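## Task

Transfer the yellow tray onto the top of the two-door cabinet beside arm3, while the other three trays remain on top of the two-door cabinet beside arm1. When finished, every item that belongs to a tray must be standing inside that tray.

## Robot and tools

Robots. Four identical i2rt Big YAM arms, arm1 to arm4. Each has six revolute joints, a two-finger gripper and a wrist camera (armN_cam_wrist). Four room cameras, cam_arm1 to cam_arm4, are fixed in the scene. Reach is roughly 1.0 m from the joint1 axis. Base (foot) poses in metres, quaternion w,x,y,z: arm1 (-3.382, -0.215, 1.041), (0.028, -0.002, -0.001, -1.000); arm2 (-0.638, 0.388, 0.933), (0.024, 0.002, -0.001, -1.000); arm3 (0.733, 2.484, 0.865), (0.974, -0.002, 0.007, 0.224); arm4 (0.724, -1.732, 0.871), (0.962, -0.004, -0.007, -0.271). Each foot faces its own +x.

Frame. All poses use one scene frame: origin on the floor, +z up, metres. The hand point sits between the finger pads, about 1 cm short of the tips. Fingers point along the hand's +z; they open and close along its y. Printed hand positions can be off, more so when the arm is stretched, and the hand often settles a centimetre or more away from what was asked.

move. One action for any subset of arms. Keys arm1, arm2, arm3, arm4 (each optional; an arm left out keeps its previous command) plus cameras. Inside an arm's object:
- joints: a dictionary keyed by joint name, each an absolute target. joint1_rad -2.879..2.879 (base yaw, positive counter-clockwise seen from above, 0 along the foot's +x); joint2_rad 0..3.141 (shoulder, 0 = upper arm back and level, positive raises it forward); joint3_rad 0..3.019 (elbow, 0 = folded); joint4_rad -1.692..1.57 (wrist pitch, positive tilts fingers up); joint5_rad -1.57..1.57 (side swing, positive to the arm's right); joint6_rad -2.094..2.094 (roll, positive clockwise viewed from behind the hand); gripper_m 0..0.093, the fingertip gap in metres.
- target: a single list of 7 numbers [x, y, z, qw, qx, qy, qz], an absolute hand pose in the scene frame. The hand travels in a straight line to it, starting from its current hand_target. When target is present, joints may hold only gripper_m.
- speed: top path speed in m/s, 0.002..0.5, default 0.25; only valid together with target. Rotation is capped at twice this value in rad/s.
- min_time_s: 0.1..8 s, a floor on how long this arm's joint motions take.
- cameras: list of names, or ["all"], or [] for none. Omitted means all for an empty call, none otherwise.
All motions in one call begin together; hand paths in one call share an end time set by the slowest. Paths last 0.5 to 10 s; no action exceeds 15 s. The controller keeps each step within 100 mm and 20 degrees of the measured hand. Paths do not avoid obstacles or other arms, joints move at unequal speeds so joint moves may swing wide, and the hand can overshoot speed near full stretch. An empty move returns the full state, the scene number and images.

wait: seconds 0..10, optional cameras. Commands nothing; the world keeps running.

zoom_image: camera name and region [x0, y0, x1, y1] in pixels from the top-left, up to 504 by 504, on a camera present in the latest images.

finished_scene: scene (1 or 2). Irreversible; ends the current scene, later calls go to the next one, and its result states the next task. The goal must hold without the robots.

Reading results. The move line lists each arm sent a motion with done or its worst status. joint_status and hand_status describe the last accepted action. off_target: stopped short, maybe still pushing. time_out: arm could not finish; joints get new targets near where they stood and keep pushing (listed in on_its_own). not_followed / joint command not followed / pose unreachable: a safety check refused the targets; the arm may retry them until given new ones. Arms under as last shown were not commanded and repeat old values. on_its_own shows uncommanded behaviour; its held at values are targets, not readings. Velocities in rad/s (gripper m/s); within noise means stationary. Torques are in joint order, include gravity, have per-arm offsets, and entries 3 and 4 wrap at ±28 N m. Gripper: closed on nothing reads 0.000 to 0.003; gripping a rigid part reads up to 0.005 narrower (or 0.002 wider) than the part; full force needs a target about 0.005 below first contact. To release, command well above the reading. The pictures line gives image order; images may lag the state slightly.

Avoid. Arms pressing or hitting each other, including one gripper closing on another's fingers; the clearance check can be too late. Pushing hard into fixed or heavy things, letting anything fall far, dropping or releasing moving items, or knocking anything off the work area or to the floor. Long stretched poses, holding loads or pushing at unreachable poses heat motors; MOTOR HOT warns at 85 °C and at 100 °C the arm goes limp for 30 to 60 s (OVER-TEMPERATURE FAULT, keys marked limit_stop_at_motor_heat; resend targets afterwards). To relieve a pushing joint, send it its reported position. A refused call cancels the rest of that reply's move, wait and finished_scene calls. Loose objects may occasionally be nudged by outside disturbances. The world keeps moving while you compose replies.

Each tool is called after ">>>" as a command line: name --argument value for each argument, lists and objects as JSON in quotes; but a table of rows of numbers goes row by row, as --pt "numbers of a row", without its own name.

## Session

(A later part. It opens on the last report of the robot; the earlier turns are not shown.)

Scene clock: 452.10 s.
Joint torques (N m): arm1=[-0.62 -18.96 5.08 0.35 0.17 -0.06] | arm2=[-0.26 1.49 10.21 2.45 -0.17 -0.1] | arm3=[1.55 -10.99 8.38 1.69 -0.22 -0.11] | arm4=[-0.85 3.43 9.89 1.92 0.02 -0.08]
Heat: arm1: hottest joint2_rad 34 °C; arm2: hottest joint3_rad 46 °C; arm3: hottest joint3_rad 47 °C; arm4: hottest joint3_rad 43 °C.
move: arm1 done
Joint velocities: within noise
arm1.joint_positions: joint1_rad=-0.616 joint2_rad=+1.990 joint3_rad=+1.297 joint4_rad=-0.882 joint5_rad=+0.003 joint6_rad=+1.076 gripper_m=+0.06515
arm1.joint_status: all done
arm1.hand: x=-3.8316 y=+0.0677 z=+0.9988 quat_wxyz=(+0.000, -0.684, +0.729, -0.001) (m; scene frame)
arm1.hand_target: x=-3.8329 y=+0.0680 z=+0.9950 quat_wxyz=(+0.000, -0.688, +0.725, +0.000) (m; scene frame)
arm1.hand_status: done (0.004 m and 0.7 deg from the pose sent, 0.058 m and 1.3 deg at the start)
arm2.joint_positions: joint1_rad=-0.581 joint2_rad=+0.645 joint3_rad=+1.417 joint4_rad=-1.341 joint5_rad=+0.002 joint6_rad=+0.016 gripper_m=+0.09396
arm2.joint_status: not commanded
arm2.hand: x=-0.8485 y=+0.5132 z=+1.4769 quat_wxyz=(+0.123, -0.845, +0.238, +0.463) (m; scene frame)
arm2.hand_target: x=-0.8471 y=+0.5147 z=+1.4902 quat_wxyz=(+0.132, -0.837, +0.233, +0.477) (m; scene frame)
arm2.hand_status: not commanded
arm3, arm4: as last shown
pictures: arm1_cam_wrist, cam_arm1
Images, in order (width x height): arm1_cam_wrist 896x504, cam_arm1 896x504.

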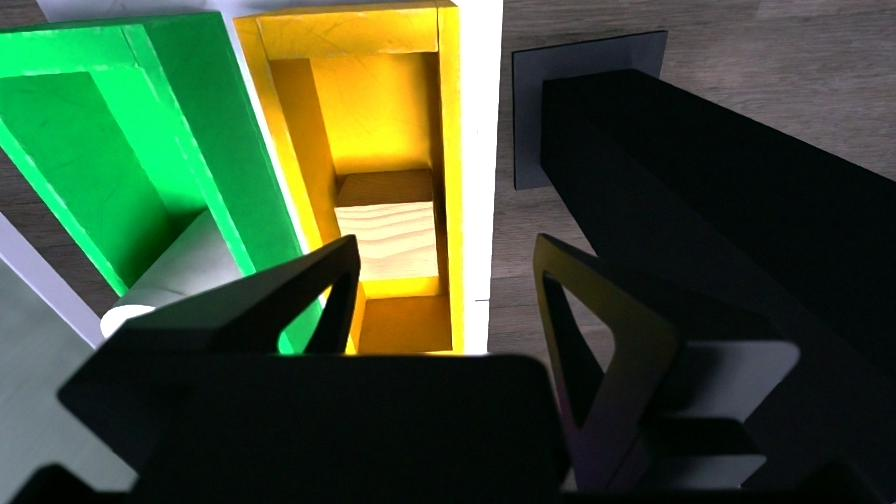

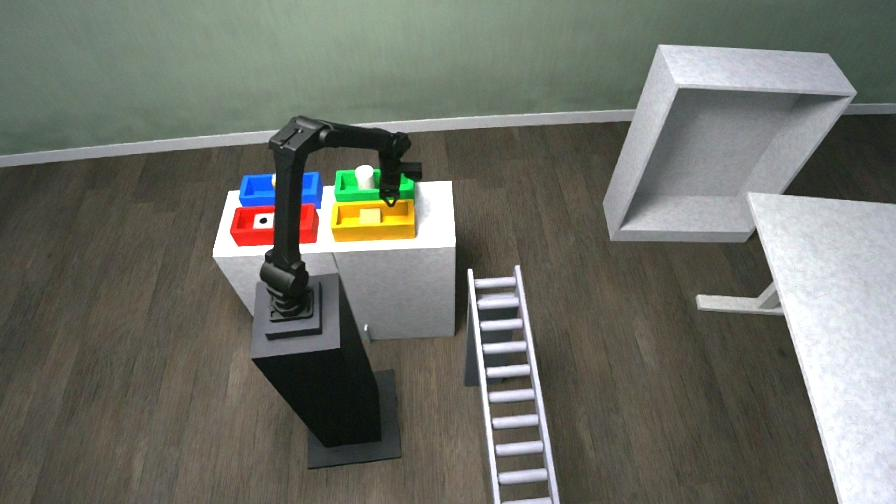

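>>> move --arm1 '{"target": [-3.827, 0.035, 0.905, 0, -0.6884, 0.7254, 0], "speed": 0.12}' --cameras '["arm1_cam_wrist", "cam_arm1"]'

>>> zoom_image --camera "arm1_cam_wrist" --region '[250, 60, 650, 360]'

>>> zoom_image --camera "cam_arm1" --region '[320, 140, 430, 250]'

Scene clock: 537.43 s.
Joint torques (N m): arm1=[-0.09 -18.49 3.7 0.42 0.14 0.19] | arm2=[-0.38 1.2 10.25 2.47 -0.16 -0.11] | arm3=[1.32 -11.11 8.35 1.73 -0.2 -0.11] | arm4=[-1.32 3.78 9.94 1.78 0.02 -0.11]
Heat: arm1: hottest joint2_rad 34 °C; arm2: hottest joint3_rad 46 °C; arm3: hottest joint3_rad 48 °C; arm4: hottest joint3_rad 44 °C.
move: arm1 done
Joint velocities: within noise
arm1.joint_positions: joint1_rad=-0.577 joint2_rad=+2.116 joint3_rad=+1.207 joint4_rad=-0.659 joint5_rad=+0.003 joint6_rad=+1.102 gripper_m=+0.06515
arm1.joint_status: not commanded
arm1.hand: x=-3.8261 y=+0.0408 z=+0.9119 quat_wxyz=(-0.001, -0.688, +0.725, +0.003) (m; scene frame)
arm1.hand_target: x=-3.8268 y=+0.0351 z=+0.9050 quat_wxyz=(+0.000, -0.688, +0.725, +0.000) (m; scene frame)
arm1.hand_status: done (0.009 m and 0.3 deg from the pose sent, 0.099 m and 0.7 deg at the start)
arm2, arm3, arm4: as last shown
pictures: arm1_cam_wrist, cam_arm1
Images, in order (width x height): arm1_cam_wrist 896x504, cam_arm1 896x504.

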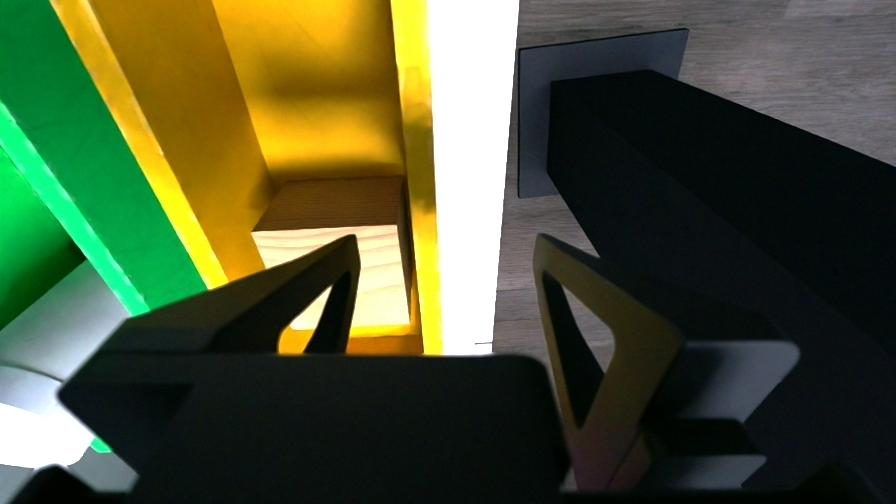

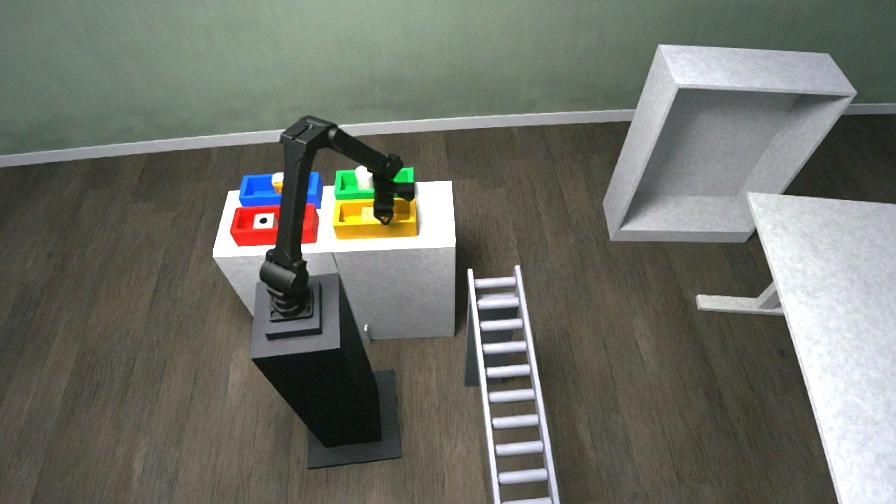

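Scaled by 1.260 from the camera's 896x504 image, which has a finer 1280x720 frame.

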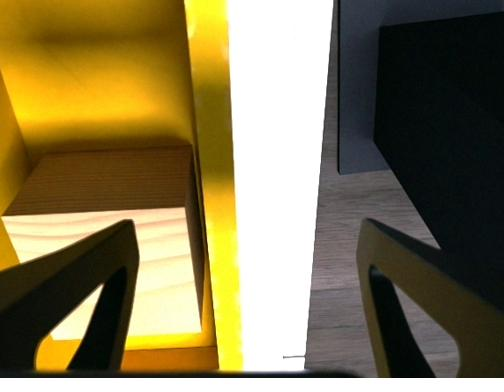

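Scaled by 4.582 from the camera's 896x504 image, which has a finer 1280x720 frame.

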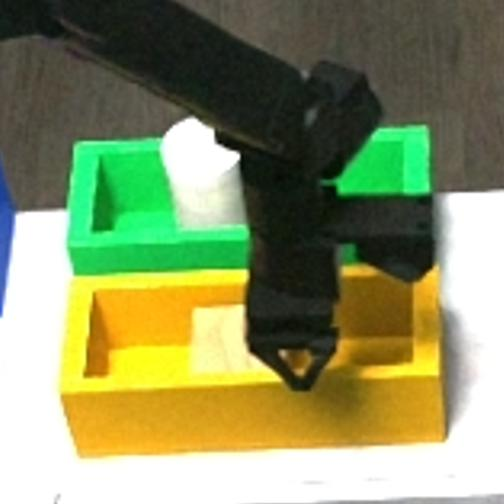

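>>> move --arm1 '{"target": [-3.8395, 0.044, 0.88, 0, -0.6884, 0.7254, 0], "speed": 0.1}' --cameras '[]'

>>> move --arm1 '{"target": [-3.8395, 0.044, 0.842, 0, -0.6884, 0.7254, 0], "speed": 0.08}' --cameras '["arm1_cam_wrist", "cam_arm1"]'

>>> zoom_image --camera "arm1_cam_wrist" --region '[300, 120, 600, 360]'

>>> zoom_image --camera "cam_arm1" --region '[320, 140, 430, 250]'

Scene clock: 555.70 s.
Joint torques (N m): arm1=[-0.15 -19.19 5.57 0.35 0.13 0.12] | arm2=[-0.32 1.32 10.18 2.41 -0.15 -0.1] | arm3=[1.49 -11.11 8.4 1.78 -0.2 -0.11] | arm4=[-0.73 3.72 9.96 2.09 0.04 -0.09]
Heat: arm1: hottest joint2_rad 34 °C; arm2: hottest joint3_rad 47 °C; arm3: hottest joint3_rad 48 °C; arm4: hottest joint3_rad 44 °C.
move: arm1 off_target
Joint velocities: within noise
arm1.joint_positions: joint1_rad=-0.577 joint2_rad=+2.193 joint3_rad=+1.234 joint4_rad=-0.639 joint5_rad=+0.003 joint6_rad=+1.102 gripper_m=+0.06515
arm1.joint_status: not commanded
arm1.hand: x=-3.8246 y=+0.0398 z=+0.8798 quat_wxyz=(+0.003, -0.688, +0.725, -0.012) (m; scene frame)
arm1.hand_target: x=-3.8392 y=+0.0439 z=+0.8803 quat_wxyz=(+0.000, -0.688, +0.725, +0.000) (m; scene frame)
arm1.hand_status: off_target (0.015 m and 1.5 deg from the pose sent, 0.035 m and 0.3 deg at the start)
arm2, arm3, arm4: as last shown
pictures: none
No camera images: "cameras" was empty.

Scene clock: 557.03 s.
Joint torques (N m): arm1=[-0.21 -19.43 4.93 0.34 0.13 0.13] | arm2=[-0.32 1.14 10.29 2.41 -0.13 -0.11] | arm3=[1.61 -10.81 8.38 1.73 -0.2 -0.11] | arm4=[-1.26 2.96 9.91 2.09 0.04 -0.06]
Heat: arm1: hottest joint2_rad 34 °C; arm2: hottest joint3_rad 47 °C; arm3: hottest joint3_rad 48 °C; arm4: hottest joint3_rad 44 °C.
move: arm1 off_target
Joint velocities: within noise
arm1.joint_positions: joint1_rad=-0.577 joint2_rad=+2.275 joint3_rad=+1.252 joint4_rad=-0.573 joint5_rad=+0.003 joint6_rad=+1.102 gripper_m=+0.06515
arm1.joint_status: not commanded
arm1.hand: x=-3.8262 y=+0.0405 z=+0.8430 quat_wxyz=(+0.003, -0.688, +0.725, -0.011) (m; scene frame)
arm1.hand_target: x=-3.8393 y=+0.0439 z=+0.8424 quat_wxyz=(+0.000, -0.688, +0.725, +0.000) (m; scene frame)
arm1.hand_status: off_target (0.014 m and 1.3 deg from the pose sent, 0.041 m and 1.5 deg at the start)
arm2, arm3, arm4: as last shown
pictures: arm1_cam_wrist, cam_arm1
Images, in order (width x height): arm1_cam_wrist 896x504, cam_arm1 896x504.

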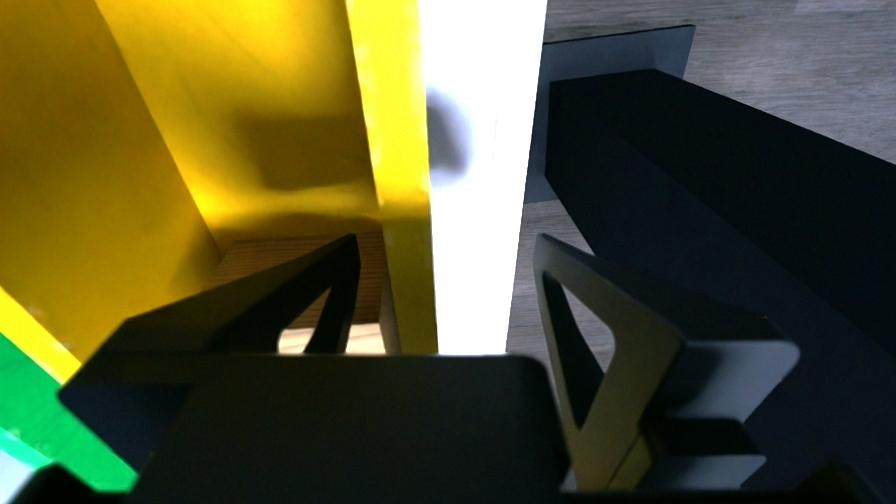

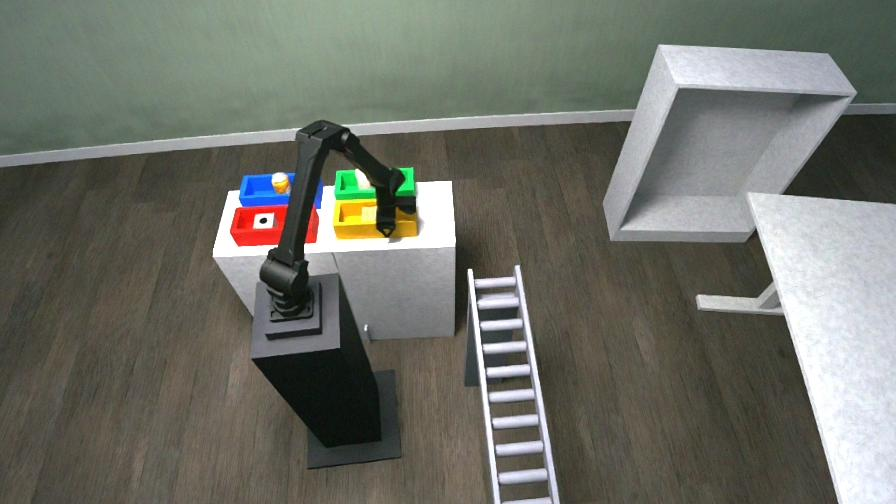

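Scaled by 1.680 from the camera's 896x504 image, which has a finer 1280x720 frame.

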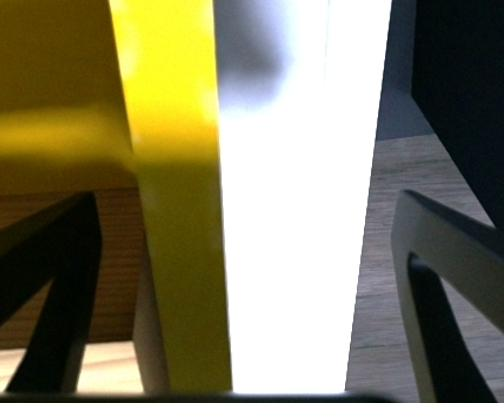

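Scaled by 4.582 from the camera's 896x504 image, which has a finer 1280x720 frame.

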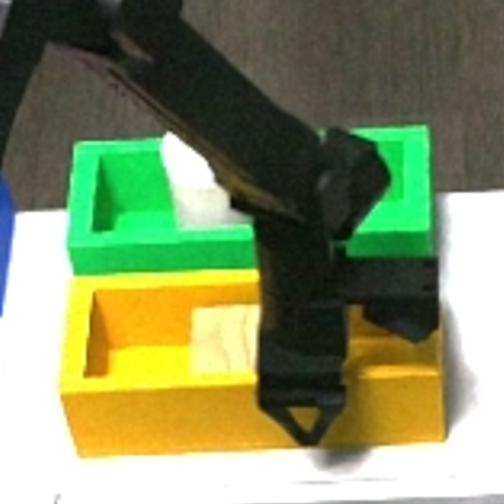

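>>> move --arm1 '{"target": [-3.850, 0.053, 0.842, 0, -0.6884, 0.7254, 0], "speed": 0.08}' --cameras '["arm1_cam_wrist"]'

>>> zoom_image --camera "arm1_cam_wrist" --region '[300, 120, 600, 360]'

Scene clock: 569.97 s.
Joint torques (N m): arm1=[-0.67 -19.49 5.31 -0.38 0.14 0.08] | arm2=[-0.15 1.32 10.22 2.45 -0.15 -0.09] | arm3=[1.55 -10.81 8.35 1.77 -0.2 -0.11] | arm4=[-0.62 3.19 10.06 1.85 0.06 -0.06]
Heat: arm1: hottest joint2_rad 35 °C; arm2: hottest joint3_rad 47 °C; arm3: hottest joint3_rad 48 °C; arm4: hottest joint3_rad 44 °C.
move: arm1 done
Joint velocities: within noise
arm1.joint_positions: joint1_rad=-0.577 joint2_rad=+2.289 joint3_rad=+1.298 joint4_rad=-0.584 joint5_rad=+0.003 joint6_rad=+1.102 gripper_m=+0.06515
arm1.joint_status: not commanded
arm1.hand: x=-3.8423 y=+0.0498 z=+0.8455 quat_wxyz=(+0.000, -0.688, +0.725, -0.001) (m; scene frame)
arm1.hand_target: x=-3.8497 y=+0.0530 z=+0.8421 quat_wxyz=(+0.000, -0.688, +0.725, +0.000) (m; scene frame)
arm1.hand_status: done (0.009 m and 0.1 deg from the pose sent, 0.027 m and 1.3 deg at the start)
arm2, arm3, arm4: as last shown
pictures: arm1_cam_wrist
Images, in order (width x height): arm1_cam_wrist 896x504.

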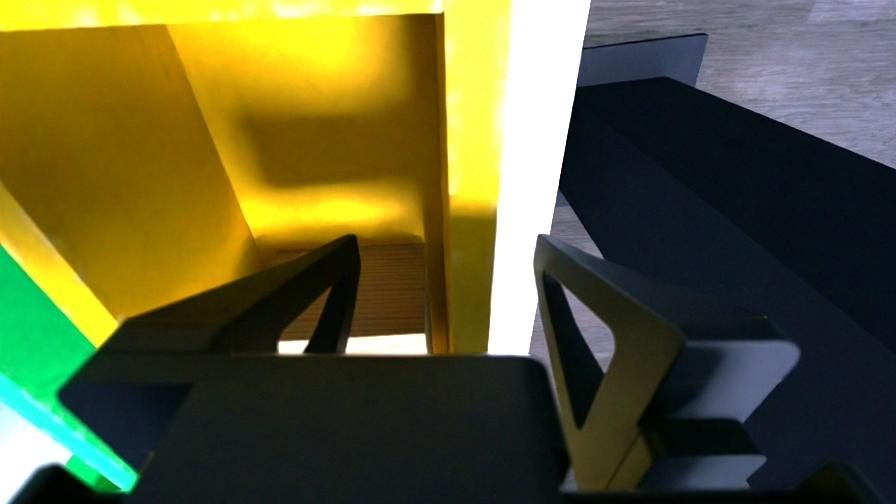

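Scaled by 1.680 from the camera's 896x504 image, which has a finer 1280x720 frame.

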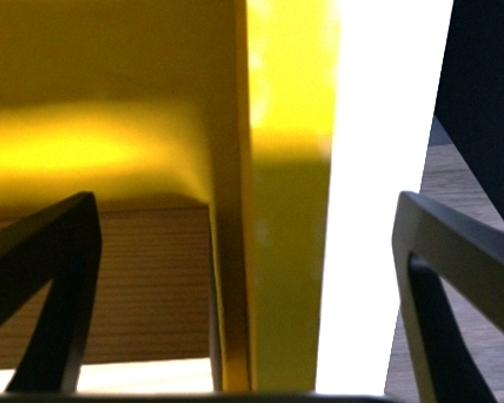

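>>> move --arm1 '{"joints": {"gripper_m": 0.004}}' --cameras '["arm1_cam_wrist", "cam_arm1"]'

Scene clock: 575.03 s.
Joint torques (N m): arm1=[-0.67 -19.6 4.75 -0.16 0.28 0.13] | arm2=[-0.21 1.03 10.28 2.43 -0.16 -0.1] | arm3=[1.55 -10.93 8.4 1.69 -0.21 -0.11] | arm4=[-1.14 3.31 9.94 2 0.05 -0.1]
Heat: arm1: hottest joint2_rad 35 °C; arm2: hottest joint3_rad 47 °C; arm3: hottest joint3_rad 48 °C; arm4: hottest joint3_rad 44 °C.
move: arm1 off_target
Joint velocities: within noise
arm1.joint_positions: joint1_rad=-0.577 joint2_rad=+2.287 joint3_rad=+1.307 joint4_rad=-0.588 joint5_rad=+0.000 joint6_rad=+1.098 gripper_m=+0.01125
arm1.joint_status: gripper_m off_target (ended at +0.01127, target +0.00400)
arm1.hand: x=-3.8468 y=+0.0518 z=+0.8485 quat_wxyz=(-0.003, -0.690, +0.724, +0.002) (m; scene frame)
arm1.hand_target: x=-3.8497 y=+0.0529 z=+0.8422 quat_wxyz=(+0.000, -0.688, +0.725, +0.000) (m; scene frame)
arm1.hand_status: not commanded
arm2, arm3: as last shown
arm4.joint_positions: joint1_rad=+0.611 joint2_rad=+0.619 joint3_rad=+1.338 joint4_rad=-1.545 joint5_rad=+0.202 joint6_rad=+0.301 gripper_m=+0.09396
arm4.joint_status: not commanded
arm4.hand: x=+0.9262 y=-1.7486 z=+1.3507 quat_wxyz=(-0.379, -0.145, -0.914, +0.032) (m; scene frame)
arm4.hand_target: x=+0.9249 y=-1.7486 z=+1.3599 quat_wxyz=(-0.389, -0.145, -0.909, +0.029) (m; scene frame)
arm4.hand_status: not commanded
pictures: arm1_cam_wrist, cam_arm1
Images, in order (width x height): arm1_cam_wrist 896x504, cam_arm1 896x504.

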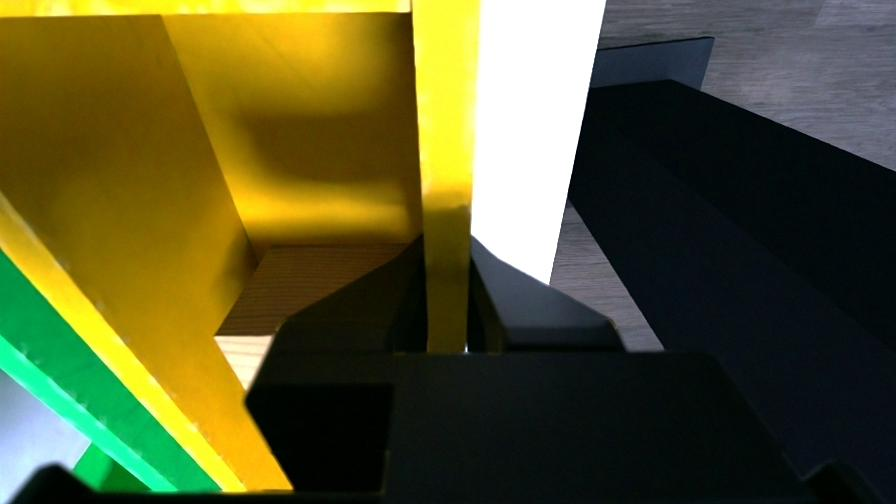

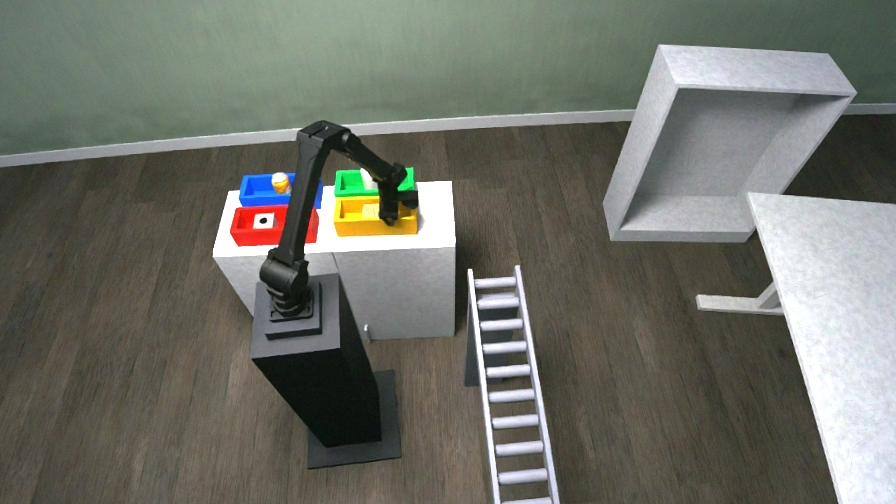

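>>> move --arm1 '{"target": [-3.848, 0.053, 0.885, 0, -0.6884, 0.7254, 0], "speed": 0.06}' --cameras '["arm1_cam_wrist", "cam_arm1"]'

>>> zoom_image --camera "cam_arm1" --region '[320, 140, 430, 250]'

Scene clock: 578.70 s.
Joint torques (N m): arm1=[-1.03 -25.05 3.63 -0.5 -0.23 0.11] | arm2=[-0.21 1.2 10.26 2.41 -0.16 -0.11] | arm3=[1.55 -10.75 8.38 1.66 -0.2 -0.09] | arm4=[-0.79 3.6 10.18 1.95 0.04 -0.07]
Heat: arm1: hottest joint2_rad 35 °C; arm2: hottest joint3_rad 47 °C; arm3: hottest joint3_rad 48 °C; arm4: hottest joint3_rad 44 °C.
move: arm1 off_target
Joint velocities: within noise
arm1.joint_positions: joint1_rad=-0.577 joint2_rad=+2.266 joint3_rad=+1.298 joint4_rad=-0.652 joint5_rad=+0.011 joint6_rad=+1.098 gripper_m=+0.01125
arm1.joint_status: not commanded
arm1.hand: x=-3.8338 y=+0.0467 z=+0.8577 quat_wxyz=(+0.010, -0.690, +0.724, -0.021) (m; scene frame)
arm1.hand_target: x=-3.8476 y=+0.0530 z=+0.8843 quat_wxyz=(+0.000, -0.688, +0.725, +0.000) (m; scene frame)
arm1.hand_status: off_target (0.031 m and 2.7 deg from the pose sent, 0.037 m and 0.5 deg at the start)
arm2, arm3, arm4: as last shown
pictures: arm1_cam_wrist, cam_arm1
Images, in order (width x height): arm1_cam_wrist 896x504, cam_arm1 896x504.

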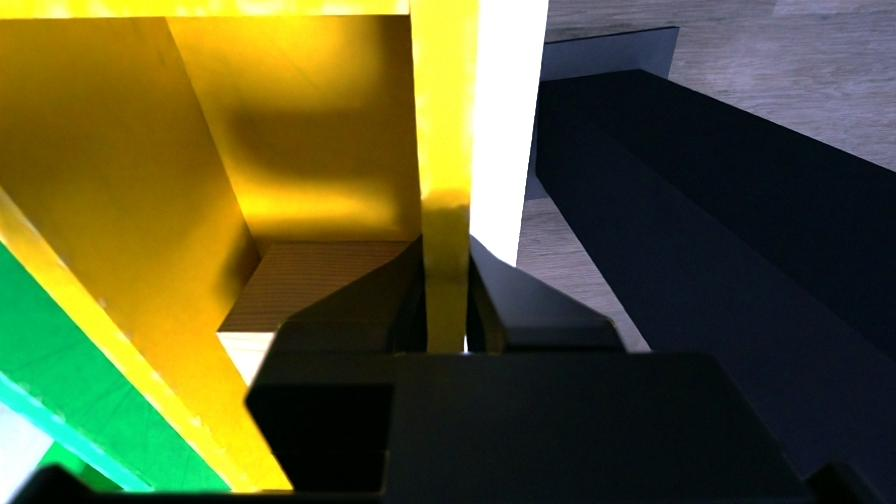

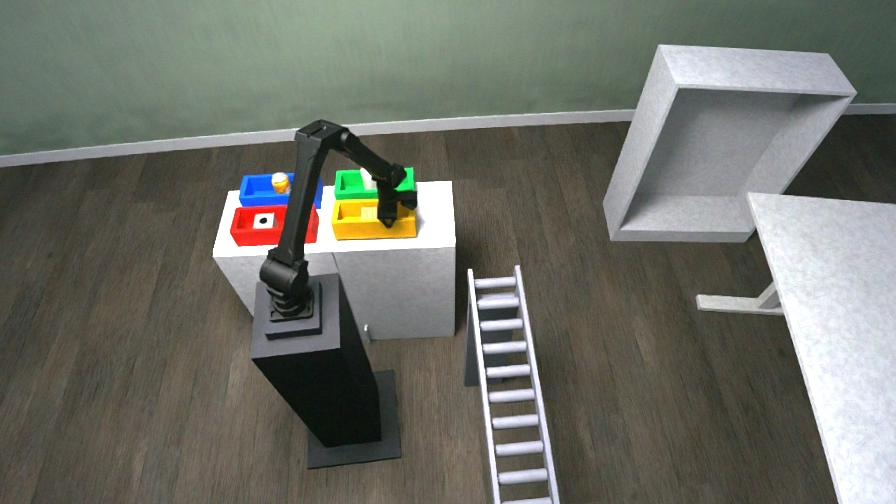

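Scaled by 4.582 from the camera's 896x504 image, which has a finer 1280x720 frame.

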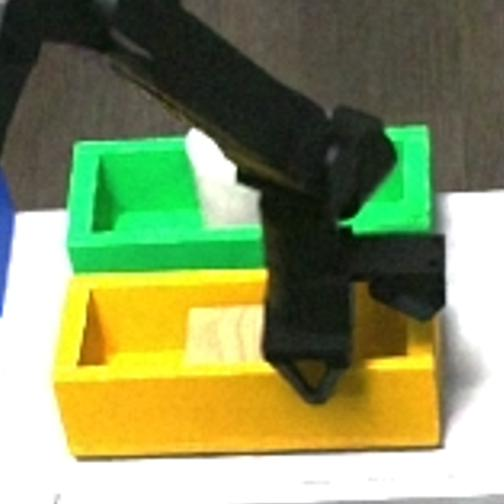

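>>> move --arm1 '{"target": [-3.845, 0.055, 1.03, 0, -0.6884, 0.7254, 0], "speed": 0.12}' --cameras '["arm1_cam_wrist", "cam_arm1"]'

>>> zoom_image --camera "cam_arm1" --region '[310, 110, 430, 250]'

Scene clock: 618.97 s.
Joint torques (N m): arm1=[-1.32 -23.36 7.76 -0.53 -0.24 0.05] | arm2=[-0.09 1.26 10.18 2.43 -0.15 -0.11] | arm3=[1.55 -10.99 8.42 1.74 -0.19 -0.1] | arm4=[-0.62 3.31 9.84 1.96 0.06 -0.11]
Heat: arm1: hottest joint2_rad 37 °C; arm2: hottest joint3_rad 47 °C; arm3: hottest joint3_rad 48 °C; arm4: hottest joint3_rad 45 °C.
move: arm1 off_target
Joint velocities: within noise
arm1.joint_positions: joint1_rad=-0.577 joint2_rad=+1.986 joint3_rad=+1.286 joint4_rad=-0.945 joint5_rad=+0.012 joint6_rad=+1.098 gripper_m=+0.01125
arm1.joint_status: not commanded
arm1.hand: x=-3.8239 y=+0.0417 z=+0.9984 quat_wxyz=(+0.014, -0.689, +0.723, -0.033) (m; scene frame)
arm1.hand_target: x=-3.8438 y=+0.0545 z=+1.0303 quat_wxyz=(+0.000, -0.688, +0.725, +0.000) (m; scene frame)
arm1.hand_status: off_target (0.040 m and 4.1 deg from the pose sent, 0.173 m and 2.7 deg at the start)
arm2, arm4: as last shown
arm3.joint_positions: joint1_rad=-1.307 joint2_rad=+1.390 joint3_rad=+1.399 joint4_rad=-0.818 joint5_rad=+0.002 joint6_rad=+0.008 gripper_m=+0.09397
arm3.joint_status: not commanded
arm3.hand: x=+1.1136 y=+2.0529 z=+1.2018 quat_wxyz=(-0.334, -0.386, -0.845, +0.159) (m; scene frame)
arm3.hand_target: x=+1.1194 y=+2.0530 z=+1.1999 quat_wxyz=(-0.338, -0.379, -0.846, +0.160) (m; scene frame)
arm3.hand_status: not commanded
pictures: arm1_cam_wrist, cam_arm1
Images, in order (width x height): arm1_cam_wrist 896x504, cam_arm1 896x504.

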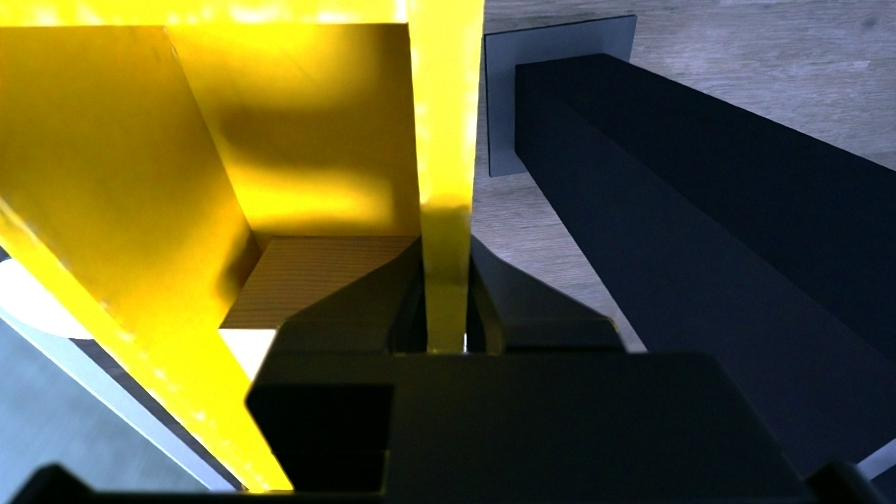

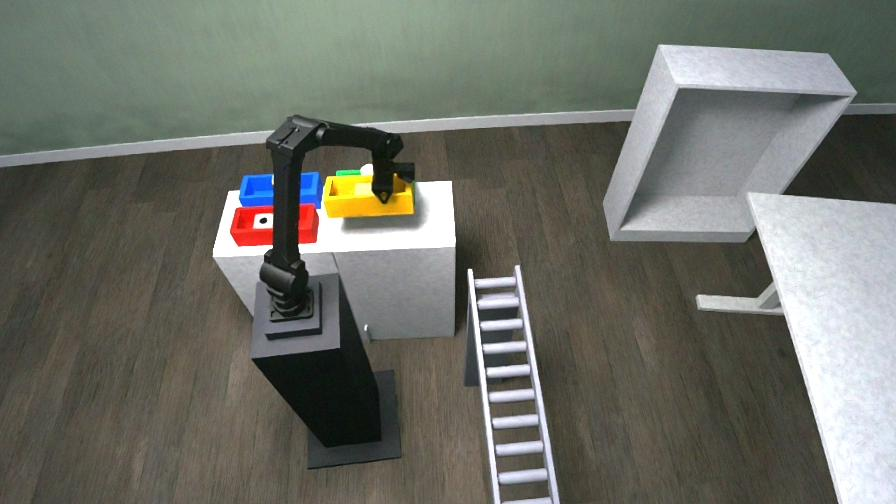

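Scaled by 3.600 from the camera's 896x504 image, which has a finer 1280x720 frame.

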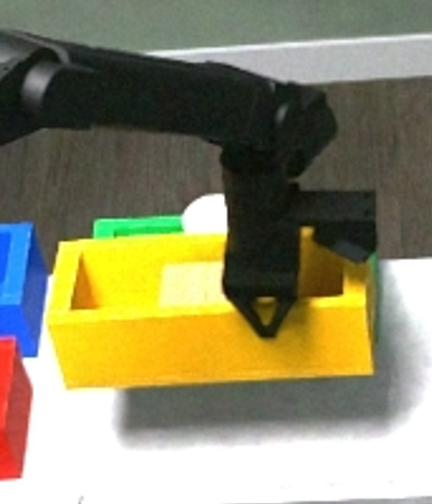

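>>> move --arm1 '{"target": [-3.68, 0.37, 1.12, 0, 0.99995, 0.0105, 0], "speed": 0.2}' --arm2 '{"joints": {"joint1_rad": -0.072, "joint2_rad": 1.665, "joint3_rad": 1.583, "joint4_rad": -1.489, "joint5_rad": 0.0, "joint6_rad": -0.045}, "min_time_s": 4}' --cameras '["arm1_cam_wrist", "arm2_cam_wrist", "cam_arm1", "cam_arm2"]'

Scene clock: 647.47 s.
Joint torques (N m): arm1=[-1.55 -25.52 10.78 -1.03 -0.06 -0.04] | arm2=[1.08 -13.16 13.31 -0.1 -0.16 -0.12] | arm3=[1.32 -10.81 8.34 1.7 -0.21 -0.11] | arm4=[-0.97 3.84 10.03 1.83 0.06 -0.11]
Heat: arm1: hottest joint2_rad 38 °C; arm2: hottest joint3_rad 47 °C; arm3: hottest joint3_rad 48 °C; arm4: hottest joint3_rad 45 °C.
move: arm1 off_target; arm2 done
Joint velocities: within noise
arm1.joint_positions: joint1_rad=-1.147 joint2_rad=+2.148 joint3_rad=+1.844 joint4_rad=-1.320 joint5_rad=+0.004 joint6_rad=-1.108 gripper_m=+0.01125
arm1.joint_status: not commanded
arm1.hand: x=-3.6748 y=+0.3508 z=+1.0895 quat_wxyz=(-0.024, -1.000, -0.009, -0.012) (m; scene frame)
arm1.hand_target: x=-3.6793 y=+0.3685 z=+1.1202 quat_wxyz=(+0.001, -1.000, -0.010, +0.000) (m; scene frame)
arm1.hand_status: off_target (0.036 m and 3.0 deg from the pose sent, 0.379 m and 94.0 deg at the start)
arm2.joint_positions: joint1_rad=-0.077 joint2_rad=+1.652 joint3_rad=+1.540 joint4_rad=-1.479 joint5_rad=+0.002 joint6_rad=-0.029 gripper_m=+0.09396
arm2.joint_status: all done
arm2.hand: x=-1.1331 y=+0.4034 z=+1.1427 quat_wxyz=(-0.001, -1.000, +0.000, -0.012) (m; scene frame)
arm2.hand_target: x=-1.1442 y=+0.4008 z=+1.1528 quat_wxyz=(-0.001, -1.000, -0.011, -0.002) (m; scene frame)
arm2.hand_status: not commanded
arm3, arm4: as last shown
pictures: arm1_cam_wrist, arm2_cam_wrist, cam_arm1, cam_arm2
Images, in order (width x height): arm1_cam_wrist 896x504, arm2_cam_wrist 896x504, cam_arm1 896x504, cam_arm2 896x504.

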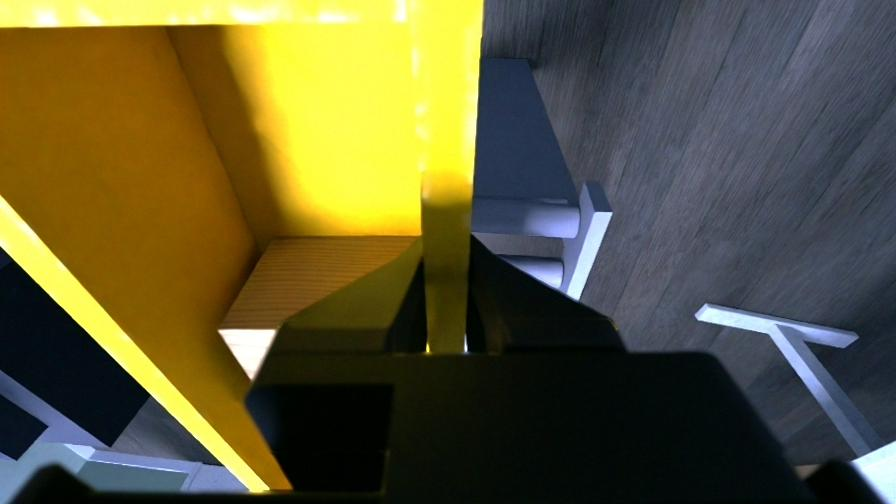

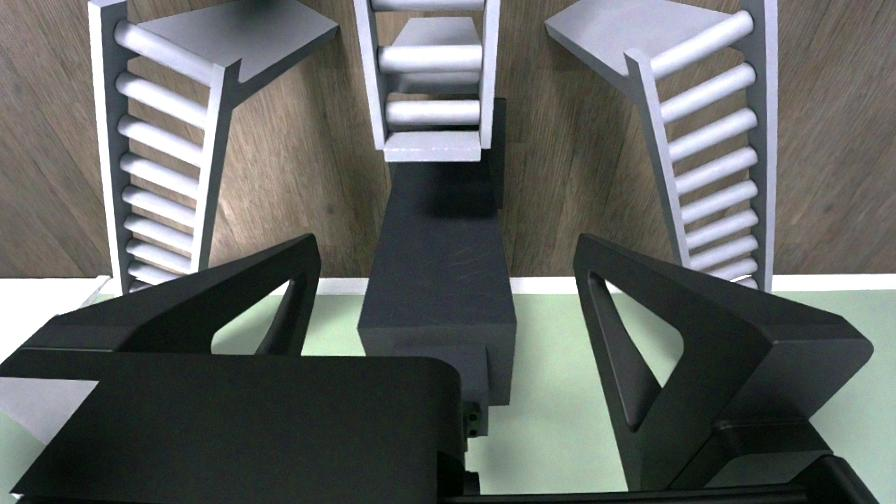

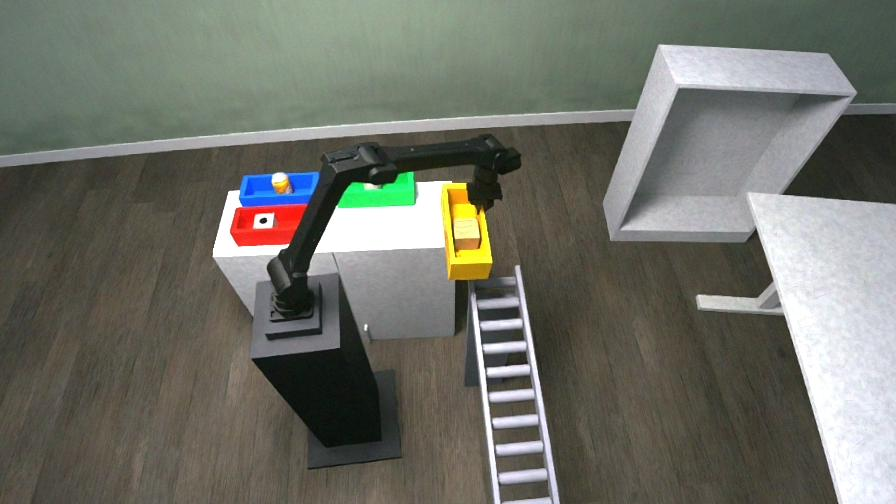

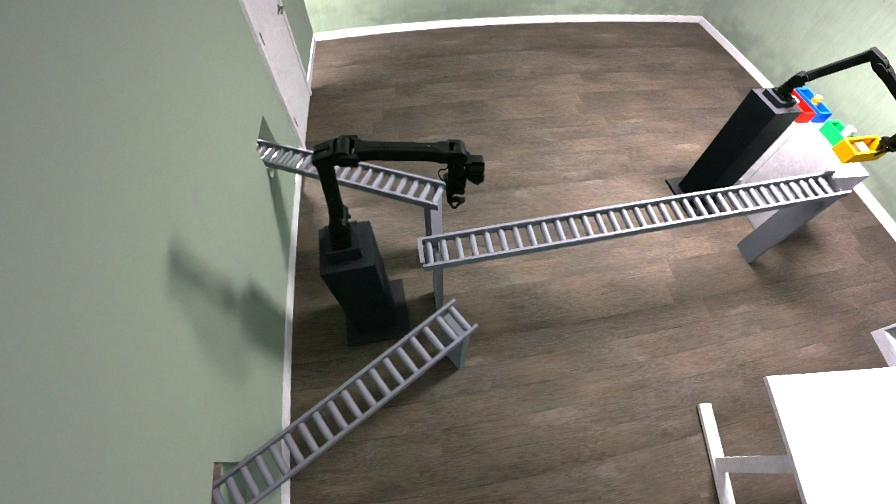

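>>> zoom_image --camera "arm1_cam_wrist" --region '[440, 30, 680, 330]'

>>> zoom_image --camera "arm2_cam_wrist" --region '[330, 0, 560, 230]'

>>> zoom_image --camera "arm2_cam_wrist" --region '[540, 0, 840, 300]'

>>> zoom_image --camera "cam_arm1" --region '[420, 130, 560, 350]'

Scaled by 1.680 from the camera's 896x504 image, which has a finer 1280x720 frame.

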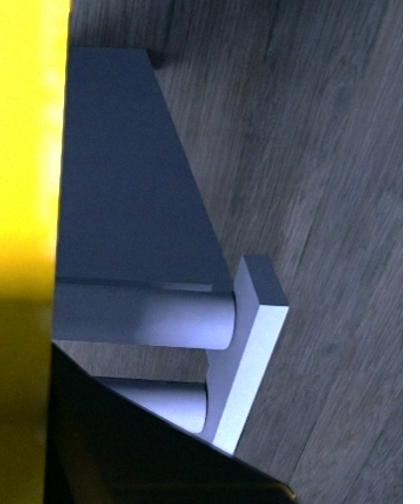

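Scaled by 2.191 from the camera's 896x504 image, which has a finer 1280x720 frame.

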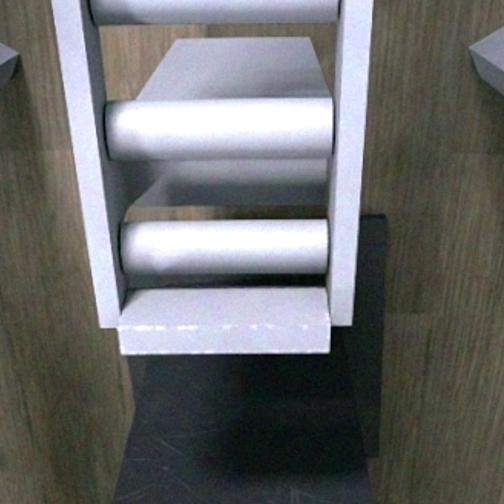

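Scaled by 1.680 from the camera's 896x504 image, which has a finer 1280x720 frame.

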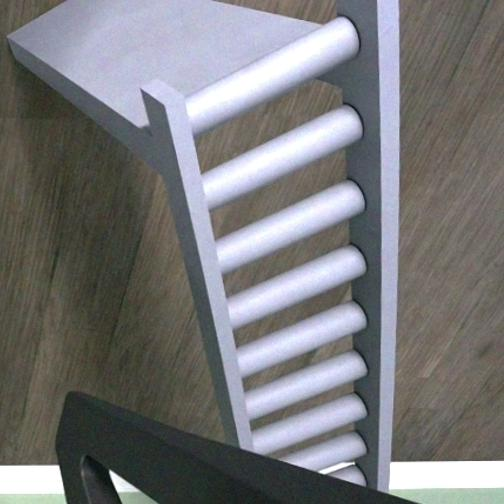

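Scaled by 2.291 from the camera's 896x504 image, which has a finer 1280x720 frame.

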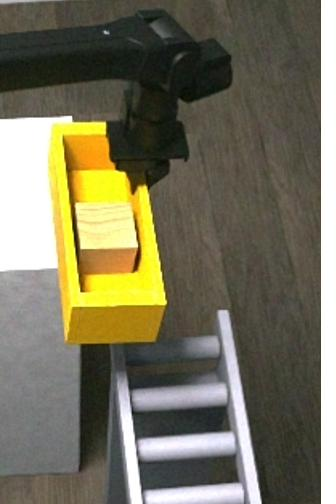

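>>> move --arm1 '{"target": [-3.49, 0.449, 1.085, -0.0245, 0.9982, 0.0092, -0.054], "speed": 0.15}' --cameras '["arm1_cam_wrist", "cam_arm1", "cam_arm2"]'

>>> zoom_image --camera "cam_arm1" --region '[430, 150, 570, 350]'

>>> zoom_image --camera "arm1_cam_wrist" --region '[440, 0, 680, 300]'

>>> zoom_image --camera "cam_arm2" --region '[740, 60, 896, 260]'

Scene clock: 719.20 s.
Joint torques (N m): arm1=[-0.56 -26.11 8.73 -0.17 -0.11 0.01] | arm2=[1.03 -13.16 13.34 -0.14 -0.14 -0.08] | arm3=[1.49 -10.93 8.36 1.8 -0.2 -0.1] | arm4=[-0.56 3.49 9.83 1.8 0.01 -0.11]
Heat: arm1: hottest joint3_rad 40 °C; arm2: hottest joint3_rad 50 °C; arm3: hottest joint3_rad 48 °C; arm4: hottest joint3_rad 45 °C.
move: arm1 off_target
Joint velocities: within noise
arm1.joint_positions: joint1_rad=-1.494 joint2_rad=+2.187 joint3_rad=+1.827 joint4_rad=-1.202 joint5_rad=-0.099 joint6_rad=-1.442 gripper_m=+0.01125
arm1.joint_status: not commanded
arm1.hand: x=-3.4858 y=+0.4330 z=+1.0581 quat_wxyz=(-0.003, -0.999, -0.003, +0.052) (m; scene frame)
arm1.hand_target: x=-3.4898 y=+0.4479 z=+1.0851 quat_wxyz=(+0.024, -0.998, -0.009, +0.054) (m; scene frame)
arm1.hand_status: off_target (0.032 m and 3.3 deg from the pose sent, 0.209 m and 9.3 deg at the start)
arm2, arm3, arm4: as last shown
pictures: arm1_cam_wrist, cam_arm1, cam_arm2
Images, in order (width x height): arm1_cam_wrist 896x504, cam_arm1 896x504, cam_arm2 896x504.

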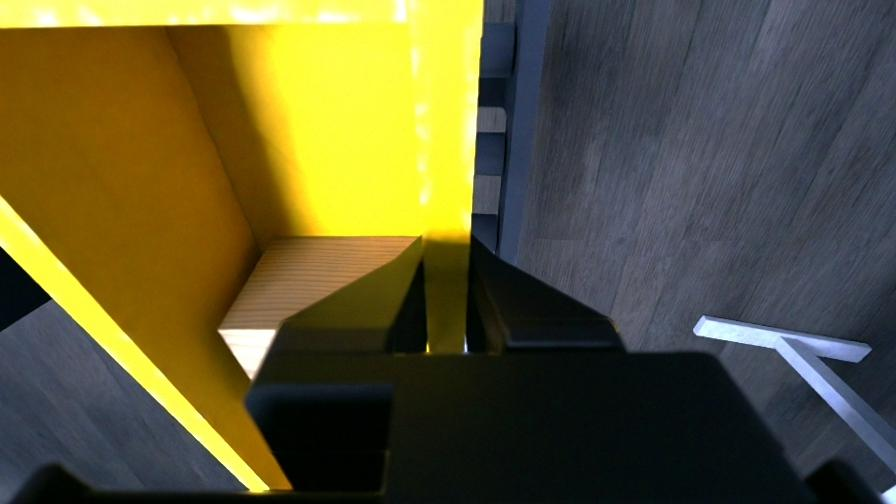

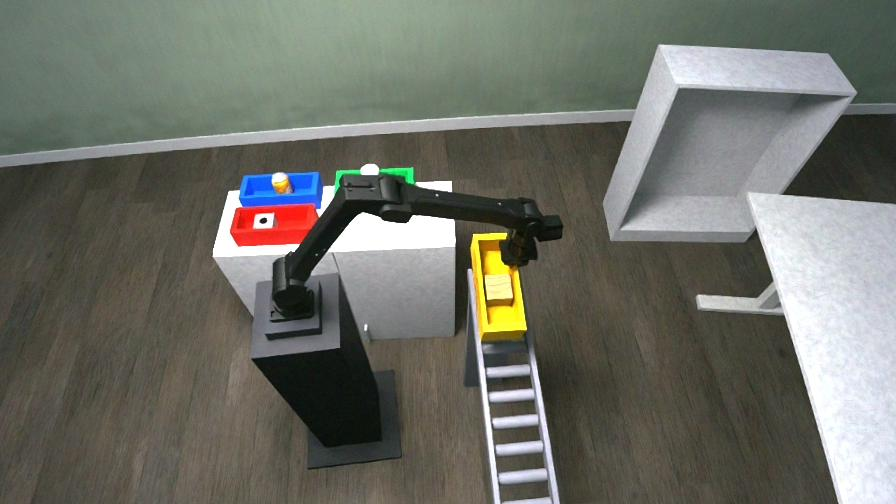

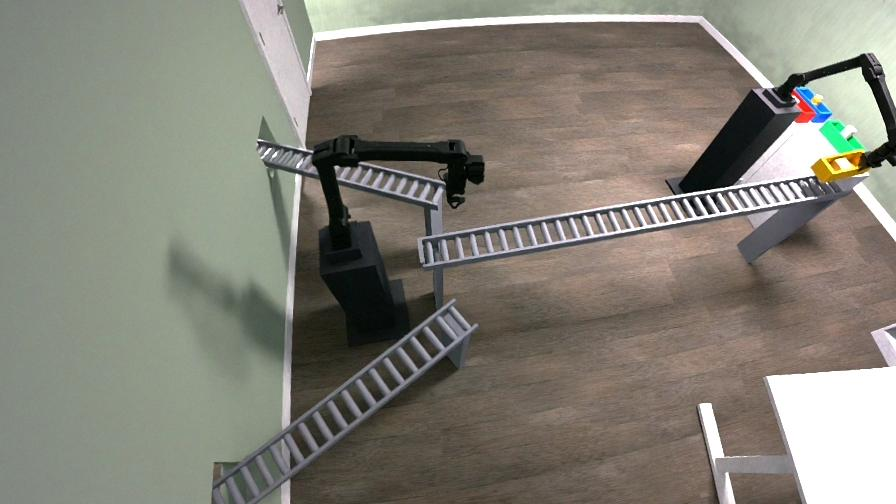

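Scaled by 2.520 from the camera's 896x504 image, which has a finer 1280x720 frame.

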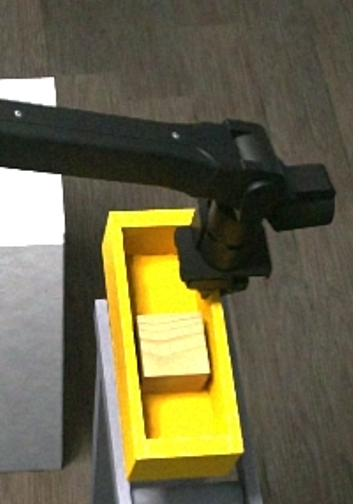

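Scaled by 1.680 from the camera's 896x504 image, which has a finer 1280x720 frame.

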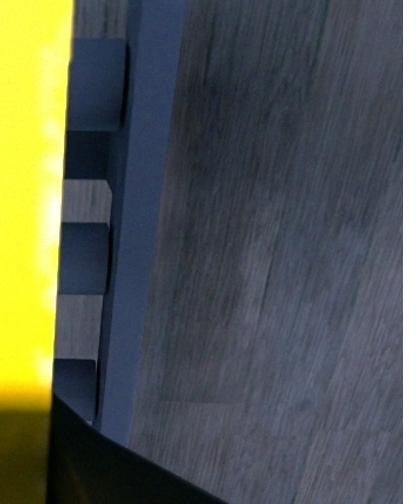

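Scaled by 2.520 from the camera's 896x504 image, which has a finer 1280x720 frame.

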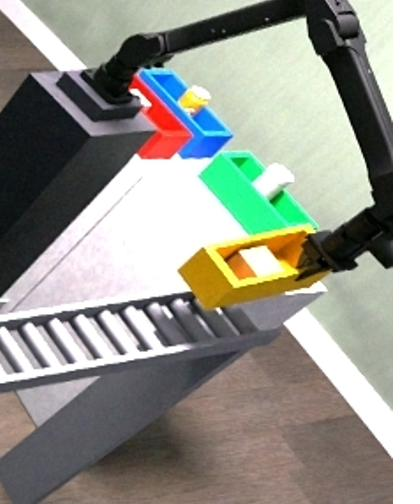

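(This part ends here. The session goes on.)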